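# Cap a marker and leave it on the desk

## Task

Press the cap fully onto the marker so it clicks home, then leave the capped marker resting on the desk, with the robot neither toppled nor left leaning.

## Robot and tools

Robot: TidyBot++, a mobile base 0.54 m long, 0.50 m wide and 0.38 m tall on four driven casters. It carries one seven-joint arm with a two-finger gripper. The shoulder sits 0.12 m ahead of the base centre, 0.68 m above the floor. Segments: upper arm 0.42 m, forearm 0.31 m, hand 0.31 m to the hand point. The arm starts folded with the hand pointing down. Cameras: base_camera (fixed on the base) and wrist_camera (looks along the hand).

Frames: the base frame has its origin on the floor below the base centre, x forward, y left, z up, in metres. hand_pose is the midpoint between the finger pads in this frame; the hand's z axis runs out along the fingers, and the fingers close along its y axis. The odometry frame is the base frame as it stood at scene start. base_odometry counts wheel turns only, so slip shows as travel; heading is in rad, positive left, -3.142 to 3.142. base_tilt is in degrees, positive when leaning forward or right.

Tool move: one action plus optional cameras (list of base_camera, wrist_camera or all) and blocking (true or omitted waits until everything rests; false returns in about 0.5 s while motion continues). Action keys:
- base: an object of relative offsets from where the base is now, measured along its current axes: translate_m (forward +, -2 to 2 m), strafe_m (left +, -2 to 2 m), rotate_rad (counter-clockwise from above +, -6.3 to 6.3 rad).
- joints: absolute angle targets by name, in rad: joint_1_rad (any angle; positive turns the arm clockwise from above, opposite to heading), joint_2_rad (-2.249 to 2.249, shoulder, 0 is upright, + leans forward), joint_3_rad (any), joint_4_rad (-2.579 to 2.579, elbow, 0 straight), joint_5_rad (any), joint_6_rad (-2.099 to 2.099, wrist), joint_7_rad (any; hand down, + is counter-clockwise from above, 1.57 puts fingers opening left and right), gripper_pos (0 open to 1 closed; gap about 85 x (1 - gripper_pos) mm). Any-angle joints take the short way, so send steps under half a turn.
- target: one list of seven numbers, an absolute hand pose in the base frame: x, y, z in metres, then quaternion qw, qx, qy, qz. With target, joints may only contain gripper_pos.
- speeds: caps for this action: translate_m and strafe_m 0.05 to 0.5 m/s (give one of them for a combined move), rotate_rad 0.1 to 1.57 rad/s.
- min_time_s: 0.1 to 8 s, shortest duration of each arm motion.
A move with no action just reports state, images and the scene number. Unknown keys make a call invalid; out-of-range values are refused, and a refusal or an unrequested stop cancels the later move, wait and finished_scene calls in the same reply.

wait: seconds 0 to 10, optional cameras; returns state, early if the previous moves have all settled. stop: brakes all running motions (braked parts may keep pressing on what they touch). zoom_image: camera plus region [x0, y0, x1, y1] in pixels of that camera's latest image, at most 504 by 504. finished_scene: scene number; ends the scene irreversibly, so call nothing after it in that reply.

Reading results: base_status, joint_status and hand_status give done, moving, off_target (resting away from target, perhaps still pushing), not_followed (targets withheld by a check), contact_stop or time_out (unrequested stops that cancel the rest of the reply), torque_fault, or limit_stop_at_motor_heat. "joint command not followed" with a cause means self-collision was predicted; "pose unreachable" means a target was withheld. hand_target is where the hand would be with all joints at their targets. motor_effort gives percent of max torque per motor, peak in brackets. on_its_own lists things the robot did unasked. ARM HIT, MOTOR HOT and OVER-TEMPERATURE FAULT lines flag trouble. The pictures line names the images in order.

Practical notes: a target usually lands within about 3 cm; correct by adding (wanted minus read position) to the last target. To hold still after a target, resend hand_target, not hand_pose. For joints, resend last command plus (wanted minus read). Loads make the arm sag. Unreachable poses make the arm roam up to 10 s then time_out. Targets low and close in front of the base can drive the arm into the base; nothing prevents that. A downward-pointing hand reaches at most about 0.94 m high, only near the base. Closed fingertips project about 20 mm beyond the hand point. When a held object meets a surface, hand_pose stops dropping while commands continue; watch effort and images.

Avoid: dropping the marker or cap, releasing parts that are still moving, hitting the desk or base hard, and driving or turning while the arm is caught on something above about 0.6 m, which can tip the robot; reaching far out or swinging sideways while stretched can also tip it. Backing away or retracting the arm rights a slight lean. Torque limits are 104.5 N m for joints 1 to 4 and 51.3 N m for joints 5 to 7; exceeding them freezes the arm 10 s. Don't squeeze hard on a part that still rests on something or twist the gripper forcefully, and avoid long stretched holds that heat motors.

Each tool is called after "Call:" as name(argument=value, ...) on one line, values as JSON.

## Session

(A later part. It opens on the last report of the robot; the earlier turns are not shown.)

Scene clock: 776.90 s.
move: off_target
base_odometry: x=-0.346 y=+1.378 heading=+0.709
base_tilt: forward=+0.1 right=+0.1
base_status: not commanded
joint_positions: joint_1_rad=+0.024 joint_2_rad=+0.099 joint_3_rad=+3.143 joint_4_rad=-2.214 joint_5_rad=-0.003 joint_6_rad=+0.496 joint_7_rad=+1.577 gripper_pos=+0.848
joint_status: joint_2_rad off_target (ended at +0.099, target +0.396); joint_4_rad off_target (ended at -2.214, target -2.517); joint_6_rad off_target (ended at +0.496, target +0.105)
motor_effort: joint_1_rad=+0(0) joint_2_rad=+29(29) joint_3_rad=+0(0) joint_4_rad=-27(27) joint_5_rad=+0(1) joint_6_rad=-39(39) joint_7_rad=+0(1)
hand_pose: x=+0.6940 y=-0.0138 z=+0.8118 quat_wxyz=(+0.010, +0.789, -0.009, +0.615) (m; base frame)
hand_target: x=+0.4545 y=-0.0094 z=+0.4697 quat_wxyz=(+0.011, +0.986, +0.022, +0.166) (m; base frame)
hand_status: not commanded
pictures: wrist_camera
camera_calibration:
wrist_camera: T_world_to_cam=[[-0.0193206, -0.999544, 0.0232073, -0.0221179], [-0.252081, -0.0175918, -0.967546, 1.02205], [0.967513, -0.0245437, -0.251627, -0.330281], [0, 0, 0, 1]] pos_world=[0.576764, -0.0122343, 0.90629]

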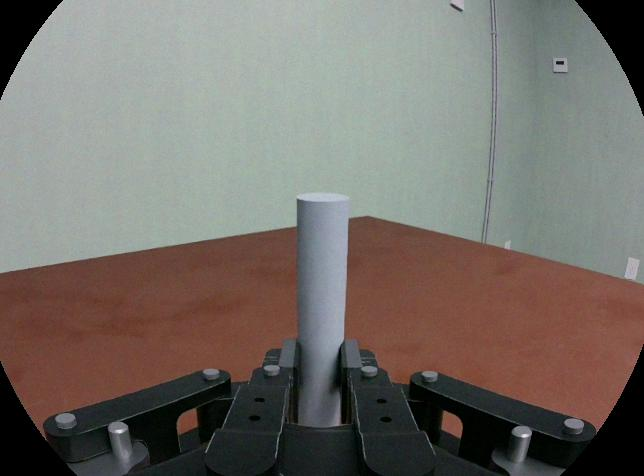

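Call:
move(joints={"joint_2_rad": 0.442, "joint_4_rad": -2.55, "joint_6_rad": 0.035}, min_time_s=2)

Call:
move(joints={"joint_2_rad": 0.488, "joint_4_rad": -2.575, "joint_6_rad": -0.035}, min_time_s=2, cameras=["wrist_camera"])

Scene clock: 793.03 s.
move: off_target
base_odometry: x=-0.346 y=+1.378 heading=+0.709
base_tilt: forward=+0.0 right=+0.1
base_status: not commanded
joint_positions: joint_1_rad=+0.024 joint_2_rad=+0.101 joint_3_rad=+3.143 joint_4_rad=-2.215 joint_5_rad=-0.003 joint_6_rad=+0.495 joint_7_rad=+1.577 gripper_pos=+0.848
joint_status: joint_2_rad off_target (ended at +0.101, target +0.442); joint_4_rad off_target (ended at -2.215, target -2.550); joint_6_rad off_target (ended at +0.495, target +0.035)
motor_effort: joint_1_rad=+0(0) joint_2_rad=+35(36) joint_3_rad=+0(0) joint_4_rad=-33(33) joint_5_rad=+0(1) joint_6_rad=-46(47) joint_7_rad=+0(1)
hand_pose: x=+0.6940 y=-0.0138 z=+0.8107 quat_wxyz=(+0.010, +0.789, -0.009, +0.614) (m; base frame)
hand_target: x=+0.4030 y=-0.0081 z=+0.4452 quat_wxyz=(+0.007, +0.995, +0.023, +0.092) (m; base frame)
hand_status: not commanded
pictures: none

Scene clock: 795.33 s.
move: off_target
base_odometry: x=-0.346 y=+1.378 heading=+0.709
base_tilt: forward=+0.1 right=+0.1
base_status: not commanded
joint_positions: joint_1_rad=+0.024 joint_2_rad=+0.102 joint_3_rad=+3.143 joint_4_rad=-2.215 joint_5_rad=-0.003 joint_6_rad=+0.494 joint_7_rad=+1.577 gripper_pos=+0.848
joint_status: joint_2_rad off_target (ended at +0.102, target +0.488); joint_4_rad off_target (ended at -2.215, target -2.575); joint_6_rad off_target (ended at +0.494, target -0.035)
joint sent to its limit — joint_4_rad, lower limit.
motor_effort: joint_1_rad=+0(0) joint_2_rad=+42(43) joint_3_rad=+0(0) joint_4_rad=-38(39) joint_5_rad=+0(1) joint_6_rad=-53(53) joint_7_rad=+0(1)
hand_pose: x=+0.6942 y=-0.0138 z=+0.8096 quat_wxyz=(+0.010, +0.790, -0.009, +0.613) (m; base frame)
hand_target: x=+0.3571 y=-0.0068 z=+0.4292 quat_wxyz=(+0.004, +0.999, +0.023, +0.024) (m; base frame)
hand_status: not commanded
pictures: wrist_camera
camera_calibration:
wrist_camera: T_world_to_cam=[[-0.0191446, -0.999548, 0.0231726, -0.0221374], [-0.256489, -0.0174913, -0.966389, 1.02207], [0.966358, -0.0244447, -0.256038, -0.326657], [0, 0, 0, 1]] pos_world=[0.577393, -0.0122351, 0.904592]

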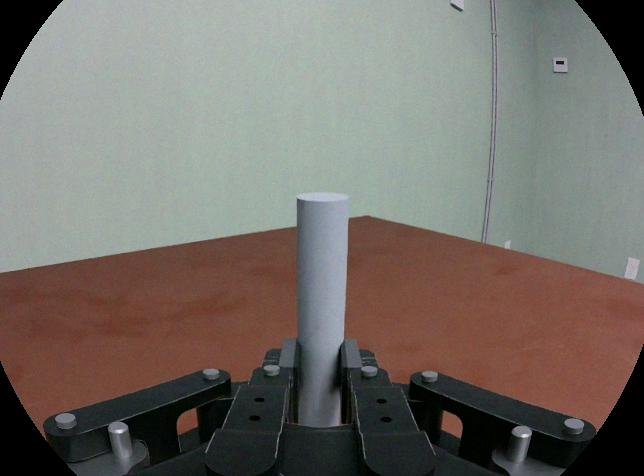

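Call:
zoom_image(camera="wrist_camera", region=[260, 180, 390, 440])

Call:
move(joints={"joint_2_rad": 0.13, "joint_4_rad": -2.235, "joint_6_rad": 0.53}, min_time_s=3)

Call:
move(joints={"joint_2_rad": -0.01, "joint_4_rad": -2.08, "joint_6_rad": 0.25}, min_time_s=3, cameras=["wrist_camera"])

Scaled by 1.938.

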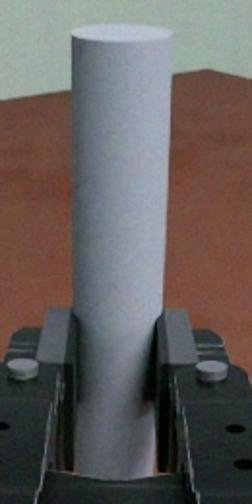

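Scene clock: 817.60 s.
move: done
base_odometry: x=-0.346 y=+1.378 heading=+0.709
base_tilt: forward=+0.1 right=+0.1
base_status: not commanded
joint_positions: joint_1_rad=+0.024 joint_2_rad=+0.098 joint_3_rad=+3.143 joint_4_rad=-2.208 joint_5_rad=-0.003 joint_6_rad=+0.504 joint_7_rad=+1.577 gripper_pos=+0.848
joint_status: all done
motor_effort: joint_1_rad=+1(1) joint_2_rad=-13(44) joint_3_rad=+1(1) joint_4_rad=+11(39) joint_5_rad=+0(1) joint_6_rad=+4(54) joint_7_rad=+0(1)
hand_pose: x=+0.6963 y=-0.0138 z=+0.8187 quat_wxyz=(+0.010, +0.784, -0.009, +0.621) (m; base frame)
hand_target: x=+0.6943 y=-0.0159 z=+0.7935 quat_wxyz=(+0.032, +0.794, +0.018, +0.607) (m; base frame)
hand_status: not commanded
pictures: none

Scene clock: 820.90 s.
move: done
base_odometry: x=-0.346 y=+1.378 heading=+0.709
base_tilt: forward=+0.1 right=+0.1
base_status: not commanded
joint_positions: joint_1_rad=+0.024 joint_2_rad=+0.010 joint_3_rad=+3.143 joint_4_rad=-2.116 joint_5_rad=-0.003 joint_6_rad=+0.291 joint_7_rad=+1.577 gripper_pos=+0.848
joint_status: all done
motor_effort: joint_1_rad=+1(1) joint_2_rad=-18(20) joint_3_rad=+1(1) joint_4_rad=+16(17) joint_5_rad=+0(1) joint_6_rad=+9(10) joint_7_rad=+0(1)
hand_pose: x=+0.6908 y=-0.0135 z=+0.8556 quat_wxyz=(+0.009, +0.794, -0.009, +0.608) (m; base frame)
hand_target: x=+0.6924 y=-0.0161 z=+0.8753 quat_wxyz=(+0.032, +0.789, +0.017, +0.613) (m; base frame)
hand_status: not commanded
pictures: wrist_camera
camera_calibration:
wrist_camera: T_world_to_cam=[[-0.0183608, -0.999577, 0.0225522, -0.0230467], [-0.268637, -0.0167946, -0.963095, 1.07127], [0.963066, -0.0237415, -0.268215, -0.298853], [0, 0, 0, 1]] pos_world=[0.575174, -0.0121407, 0.952095]

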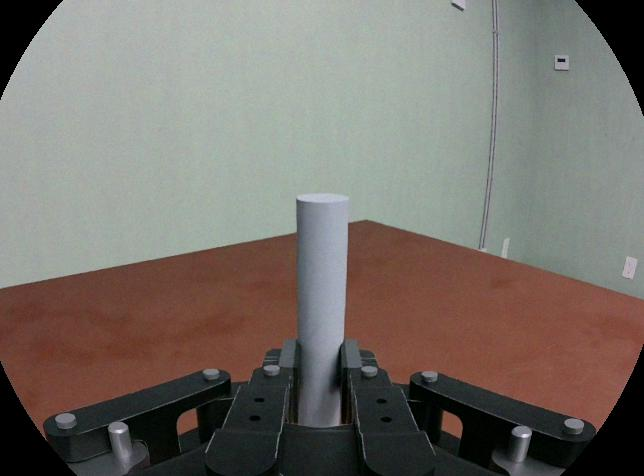

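Call:
move(joints={"joint_2_rad": -0.092, "joint_4_rad": -1.575, "joint_6_rad": -1.0}, min_time_s=4, cameras=["wrist_camera"])

Scene clock: 840.40 s.
move: done
base_odometry: x=-0.346 y=+1.378 heading=+0.709
base_tilt: forward=+0.2 right=+0.1
base_status: not commanded
joint_positions: joint_1_rad=+0.024 joint_2_rad=-0.073 joint_3_rad=+3.143 joint_4_rad=-1.611 joint_5_rad=-0.003 joint_6_rad=-0.958 joint_7_rad=+1.577 gripper_pos=+0.848
joint_status: all done
motor_effort: joint_1_rad=+1(1) joint_2_rad=-15(19) joint_3_rad=+1(1) joint_4_rad=+17(19) joint_5_rad=-1(1) joint_6_rad=+6(10) joint_7_rad=+0(1)
hand_pose: x=+0.5896 y=-0.0099 z=+0.8633 quat_wxyz=(+0.004, +0.948, -0.009, +0.317) (m; base frame)
hand_target: x=+0.5840 y=-0.0130 z=+0.8822 quat_wxyz=(+0.016, +0.946, +0.021, +0.323) (m; base frame)
hand_status: not commanded
pictures: wrist_camera
camera_calibration:
wrist_camera: T_world_to_cam=[[-0.00296239, -0.999932, 0.0112612, -0.0207671], [-0.802966, -0.00433336, -0.596009, 1.04983], [0.596018, -0.010808, -0.802899, 0.478874], [0, 0, 0, 1]] pos_world=[0.557498, -0.0110407, 1.01043]

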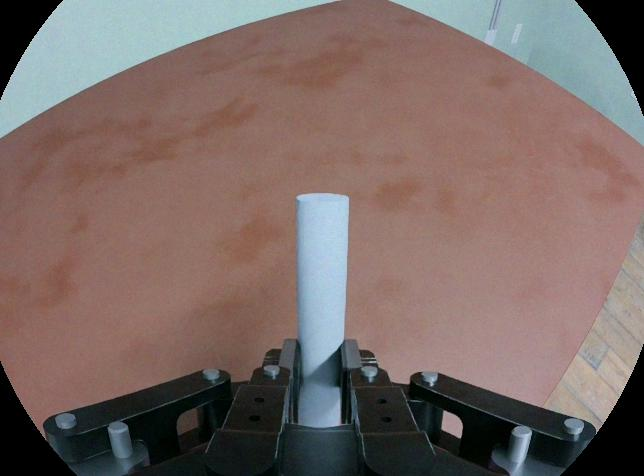

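Call:
move(joints={"joint_1_rad": -0.15}, min_time_s=1.5, cameras=["wrist_camera"])

Scene clock: 848.17 s.
move: done
base_odometry: x=-0.346 y=+1.378 heading=+0.709
base_tilt: forward=+0.1 right=+0.1
base_status: not commanded
joint_positions: joint_1_rad=-0.141 joint_2_rad=-0.073 joint_3_rad=+3.143 joint_4_rad=-1.611 joint_5_rad=-0.003 joint_6_rad=-0.959 joint_7_rad=+1.577 gripper_pos=+0.848
joint_status: all done
motor_effort: joint_1_rad=+1(2) joint_2_rad=-16(16) joint_3_rad=+0(1) joint_4_rad=+17(17) joint_5_rad=-1(2) joint_6_rad=+5(6) joint_7_rad=+0(1)
hand_pose: x=+0.5847 y=+0.0675 z=+0.8632 quat_wxyz=(-0.023, +0.946, +0.069, +0.316) (m; base frame)
hand_target: x=+0.5794 y=+0.0659 z=+0.8822 quat_wxyz=(-0.011, +0.941, +0.101, +0.323) (m; base frame)
hand_status: not commanded
pictures: wrist_camera
camera_calibration:
wrist_camera: T_world_to_cam=[[0.161257, -0.986848, 0.0113027, -0.0403712], [-0.791782, -0.136202, -0.595424, 1.04803], [0.589133, 0.0870673, -0.803332, 0.48031], [0, 0, 0, 1]] pos_world=[0.553354, 0.0610839, 1.01033]

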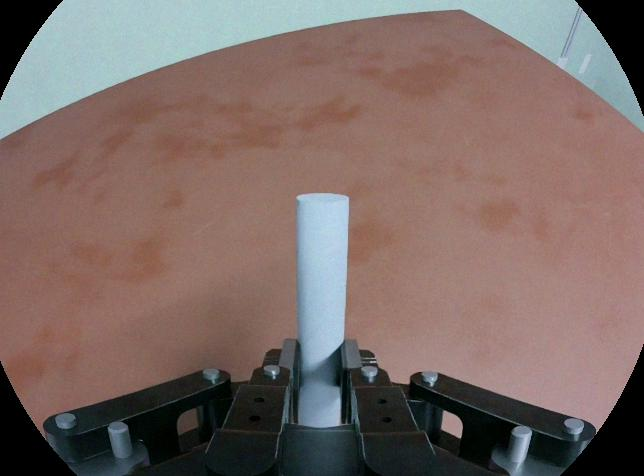

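Call:
move(base={"translate_m": 0.06}, joints={"joint_1_rad": 0.03, "joint_2_rad": 0.443, "joint_4_rad": -0.996, "joint_6_rad": -1.954}, min_time_s=4, cameras=["wrist_camera"])

Scene clock: 862.10 s.
move: done
base_odometry: x=-0.300 y=+1.417 heading=+0.709
base_tilt: forward=+0.1 right=+0.0
base_status: done
joint_positions: joint_1_rad=+0.020 joint_2_rad=+0.416 joint_3_rad=+3.143 joint_4_rad=-1.027 joint_5_rad=-0.003 joint_6_rad=-1.904 joint_7_rad=+1.577 gripper_pos=+0.848
joint_status: all done
motor_effort: joint_1_rad=+1(2) joint_2_rad=-28(29) joint_3_rad=+0(1) joint_4_rad=+13(19) joint_5_rad=-1(2) joint_6_rad=-2(7) joint_7_rad=+0(1)
hand_pose: x=+0.5374 y=-0.0066 z=+0.8020 quat_wxyz=(-0.003, +0.995, -0.007, -0.102) (m; base frame)
hand_target: x=+0.5334 y=-0.0145 z=+0.8017 quat_wxyz=(-0.005, +0.992, +0.017, -0.125) (m; base frame)
hand_status: not commanded
pictures: wrist_camera
camera_calibration:
wrist_camera: T_world_to_cam=[[0.00476688, -0.999942, -0.00960687, -0.00438417], [-0.97749, -0.0066858, 0.210874, 0.418004], [-0.210926, 0.00838542, -0.977466, 1.03453], [0, 0, 0, 1]] pos_world=[0.626824, -0.0102642, 0.923028]

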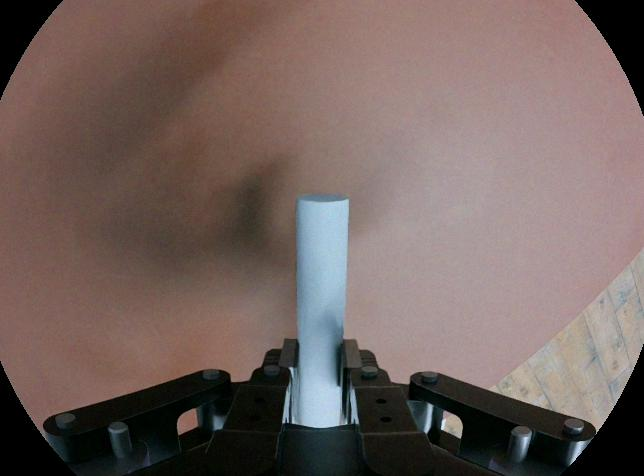

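Call:
move(joints={"joint_1_rad": 0.03, "joint_2_rad": 0.469, "joint_4_rad": -1.157, "joint_6_rad": -1.765}, min_time_s=3)

Call:
move(joints={"joint_2_rad": 0.473, "joint_4_rad": -1.178, "joint_6_rad": -1.745}, min_time_s=1.5)

Call:
move(joints={"joint_2_rad": 0.4745, "joint_4_rad": -1.187, "joint_6_rad": -1.738}, min_time_s=1.5, cameras=["wrist_camera"])

Scene clock: 874.40 s.
move: done
base_odometry: x=-0.300 y=+1.417 heading=+0.709
base_tilt: forward=+0.1 right=+0.1
base_status: not commanded
joint_positions: joint_1_rad=+0.020 joint_2_rad=+0.438 joint_3_rad=+3.143 joint_4_rad=-1.143 joint_5_rad=-0.003 joint_6_rad=-1.808 joint_7_rad=+1.577 gripper_pos=+0.848
joint_status: all done
motor_effort: joint_1_rad=+1(2) joint_2_rad=-29(29) joint_3_rad=+0(0) joint_4_rad=+13(14) joint_5_rad=+0(1) joint_6_rad=-3(4) joint_7_rad=+1(1)
hand_pose: x=+0.5356 y=-0.0065 z=+0.7577 quat_wxyz=(-0.003, +0.992, -0.007, -0.123) (m; base frame)
hand_target: x=+0.5461 y=-0.0152 z=+0.7381 quat_wxyz=(-0.005, +0.992, +0.017, -0.124) (m; base frame)
hand_status: not commanded
pictures: none

Scene clock: 876.20 s.
move: done
base_odometry: x=-0.300 y=+1.417 heading=+0.709
base_tilt: forward=+0.1 right=+0.0
base_status: not commanded
joint_positions: joint_1_rad=+0.020 joint_2_rad=+0.441 joint_3_rad=+3.143 joint_4_rad=-1.163 joint_5_rad=-0.003 joint_6_rad=-1.787 joint_7_rad=+1.577 gripper_pos=+0.848
joint_status: all done
motor_effort: joint_1_rad=+1(1) joint_2_rad=-28(30) joint_3_rad=+0(0) joint_4_rad=+13(14) joint_5_rad=-1(1) joint_6_rad=-2(3) joint_7_rad=+0(1)
hand_pose: x=+0.5357 y=-0.0065 z=+0.7502 quat_wxyz=(-0.003, +0.992, -0.007, -0.125) (m; base frame)
hand_target: x=+0.5455 y=-0.0152 z=+0.7299 quat_wxyz=(-0.005, +0.992, +0.017, -0.127) (m; base frame)
hand_status: not commanded
pictures: none

Scene clock: 878.00 s.
move: done
base_odometry: x=-0.300 y=+1.417 heading=+0.709
base_tilt: forward=+0.1 right=+0.1
base_status: not commanded
joint_positions: joint_1_rad=+0.020 joint_2_rad=+0.441 joint_3_rad=+3.143 joint_4_rad=-1.169 joint_5_rad=-0.003 joint_6_rad=-1.782 joint_7_rad=+1.577 gripper_pos=+0.848
joint_status: all done
motor_effort: joint_1_rad=+1(1) joint_2_rad=-27(30) joint_3_rad=+0(0) joint_4_rad=+12(14) joint_5_rad=-1(1) joint_6_rad=-2(4) joint_7_rad=+0(1)
hand_pose: x=+0.5354 y=-0.0065 z=+0.7482 quat_wxyz=(-0.003, +0.992, -0.007, -0.125) (m; base frame)
hand_target: x=+0.5448 y=-0.0152 z=+0.7266 quat_wxyz=(-0.005, +0.992, +0.017, -0.128) (m; base frame)
hand_status: not commanded
pictures: wrist_camera
camera_calibration:
wrist_camera: T_world_to_cam=[[0.00384748, -0.999934, -0.0108292, -0.00342434], [-0.966751, -0.00648835, 0.255638, 0.388183], [-0.255692, 0.00948559, -0.966712, 0.997515], [0, 0, 0, 1]] pos_world=[0.630345, -0.0103675, 0.865038]

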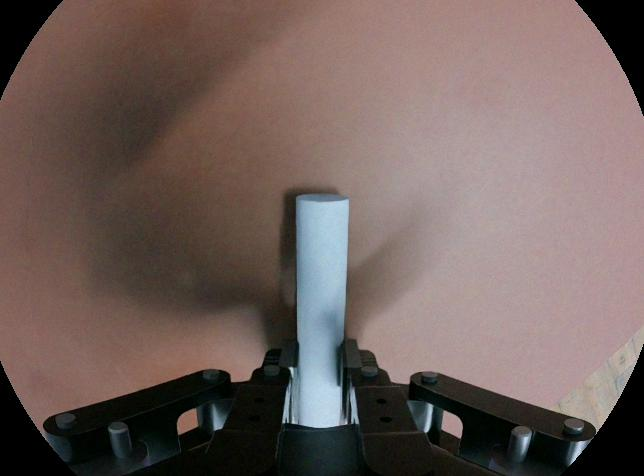

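Call:
move(joints={"gripper_pos": 0.6})

Call:
move(joints={"gripper_pos": 0.2})

Call:
move(joints={"joint_2_rad": 0.2, "joint_4_rad": -1.3, "joint_6_rad": -1.65}, min_time_s=3, cameras=["wrist_camera"])

Scene clock: 883.17 s.
move: done
base_odometry: x=-0.300 y=+1.417 heading=+0.709
base_tilt: forward=+0.1 right=+0.1
base_status: not commanded
joint_positions: joint_1_rad=+0.020 joint_2_rad=+0.443 joint_3_rad=+3.143 joint_4_rad=-1.172 joint_5_rad=-0.003 joint_6_rad=-1.780 joint_7_rad=+1.577 gripper_pos=+0.600
joint_status: all done
motor_effort: joint_1_rad=+1(1) joint_2_rad=-28(29) joint_3_rad=+0(0) joint_4_rad=+13(13) joint_5_rad=-1(2) joint_6_rad=-3(3) joint_7_rad=+0(1)
hand_pose: x=+0.5353 y=-0.0065 z=+0.7464 quat_wxyz=(-0.003, +0.992, -0.007, -0.127) (m; base frame)
hand_target: x=+0.5448 y=-0.0152 z=+0.7266 quat_wxyz=(-0.005, +0.992, +0.017, -0.128) (m; base frame)
hand_status: not commanded
pictures: none

Scene clock: 883.93 s.
move: done
base_odometry: x=-0.300 y=+1.417 heading=+0.709
base_tilt: forward=+0.1 right=+0.1
base_status: not commanded
joint_positions: joint_1_rad=+0.020 joint_2_rad=+0.443 joint_3_rad=+3.143 joint_4_rad=-1.172 joint_5_rad=-0.003 joint_6_rad=-1.779 joint_7_rad=+1.577 gripper_pos=+0.200
joint_status: all done
motor_effort: joint_1_rad=+0(1) joint_2_rad=-28(29) joint_3_rad=+0(0) joint_4_rad=+13(13) joint_5_rad=-1(1) joint_6_rad=-3(3) joint_7_rad=+0(1)
hand_pose: x=+0.5354 y=-0.0065 z=+0.7464 quat_wxyz=(-0.003, +0.992, -0.007, -0.126) (m; base frame)
hand_target: x=+0.5448 y=-0.0152 z=+0.7266 quat_wxyz=(-0.005, +0.992, +0.017, -0.128) (m; base frame)
hand_status: not commanded
pictures: none

Scene clock: 887.27 s.
move: done
base_odometry: x=-0.300 y=+1.417 heading=+0.709
base_tilt: forward=+0.1 right=+0.1
base_status: not commanded
joint_positions: joint_1_rad=+0.020 joint_2_rad=+0.218 joint_3_rad=+3.143 joint_4_rad=-1.286 joint_5_rad=-0.003 joint_6_rad=-1.695 joint_7_rad=+1.577 gripper_pos=+0.200
joint_status: all done
motor_effort: joint_1_rad=+1(1) joint_2_rad=-22(30) joint_3_rad=+0(0) joint_4_rad=+14(15) joint_5_rad=-1(1) joint_6_rad=+0(3) joint_7_rad=+0(1)
hand_pose: x=+0.5058 y=-0.0059 z=+0.8031 quat_wxyz=(-0.002, +1.000, -0.007, -0.028) (m; base frame)
hand_target: x=+0.5134 y=-0.0143 z=+0.8051 quat_wxyz=(+0.001, +1.000, +0.017, -0.004) (m; base frame)
hand_status: not commanded
pictures: wrist_camera
camera_calibration:
wrist_camera: T_world_to_cam=[[0.00519787, -0.999968, -0.00613309, -0.00662094], [-0.997938, -0.00557951, 0.0639442, 0.515365], [-0.0639763, 0.00578807, -0.997935, 0.971049], [0, 0, 0, 1]] pos_world=[0.576461, -0.00936574, 0.936048]

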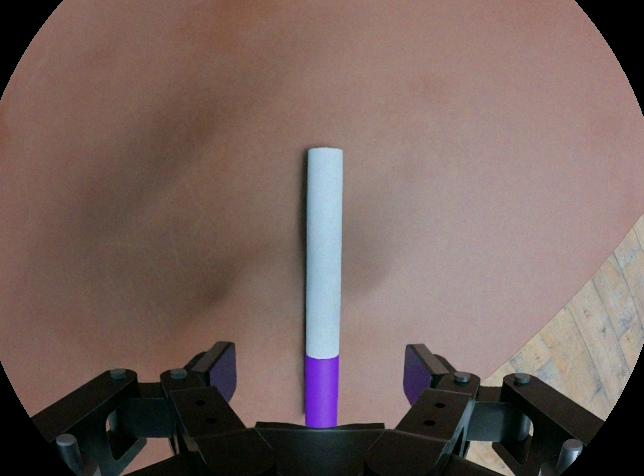

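Call:
zoom_image(camera="wrist_camera", region=[285, 320, 365, 430])

Scaled by 4.582.

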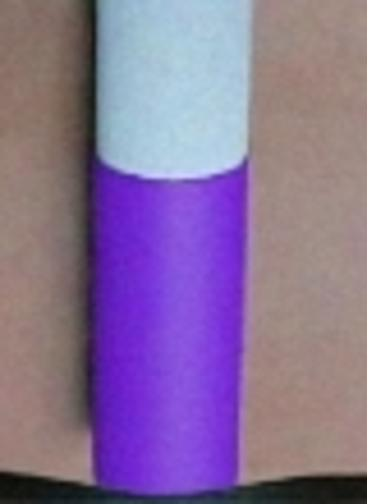

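Call:
finished_scene(scene=1)

The scene is finished: the task was done.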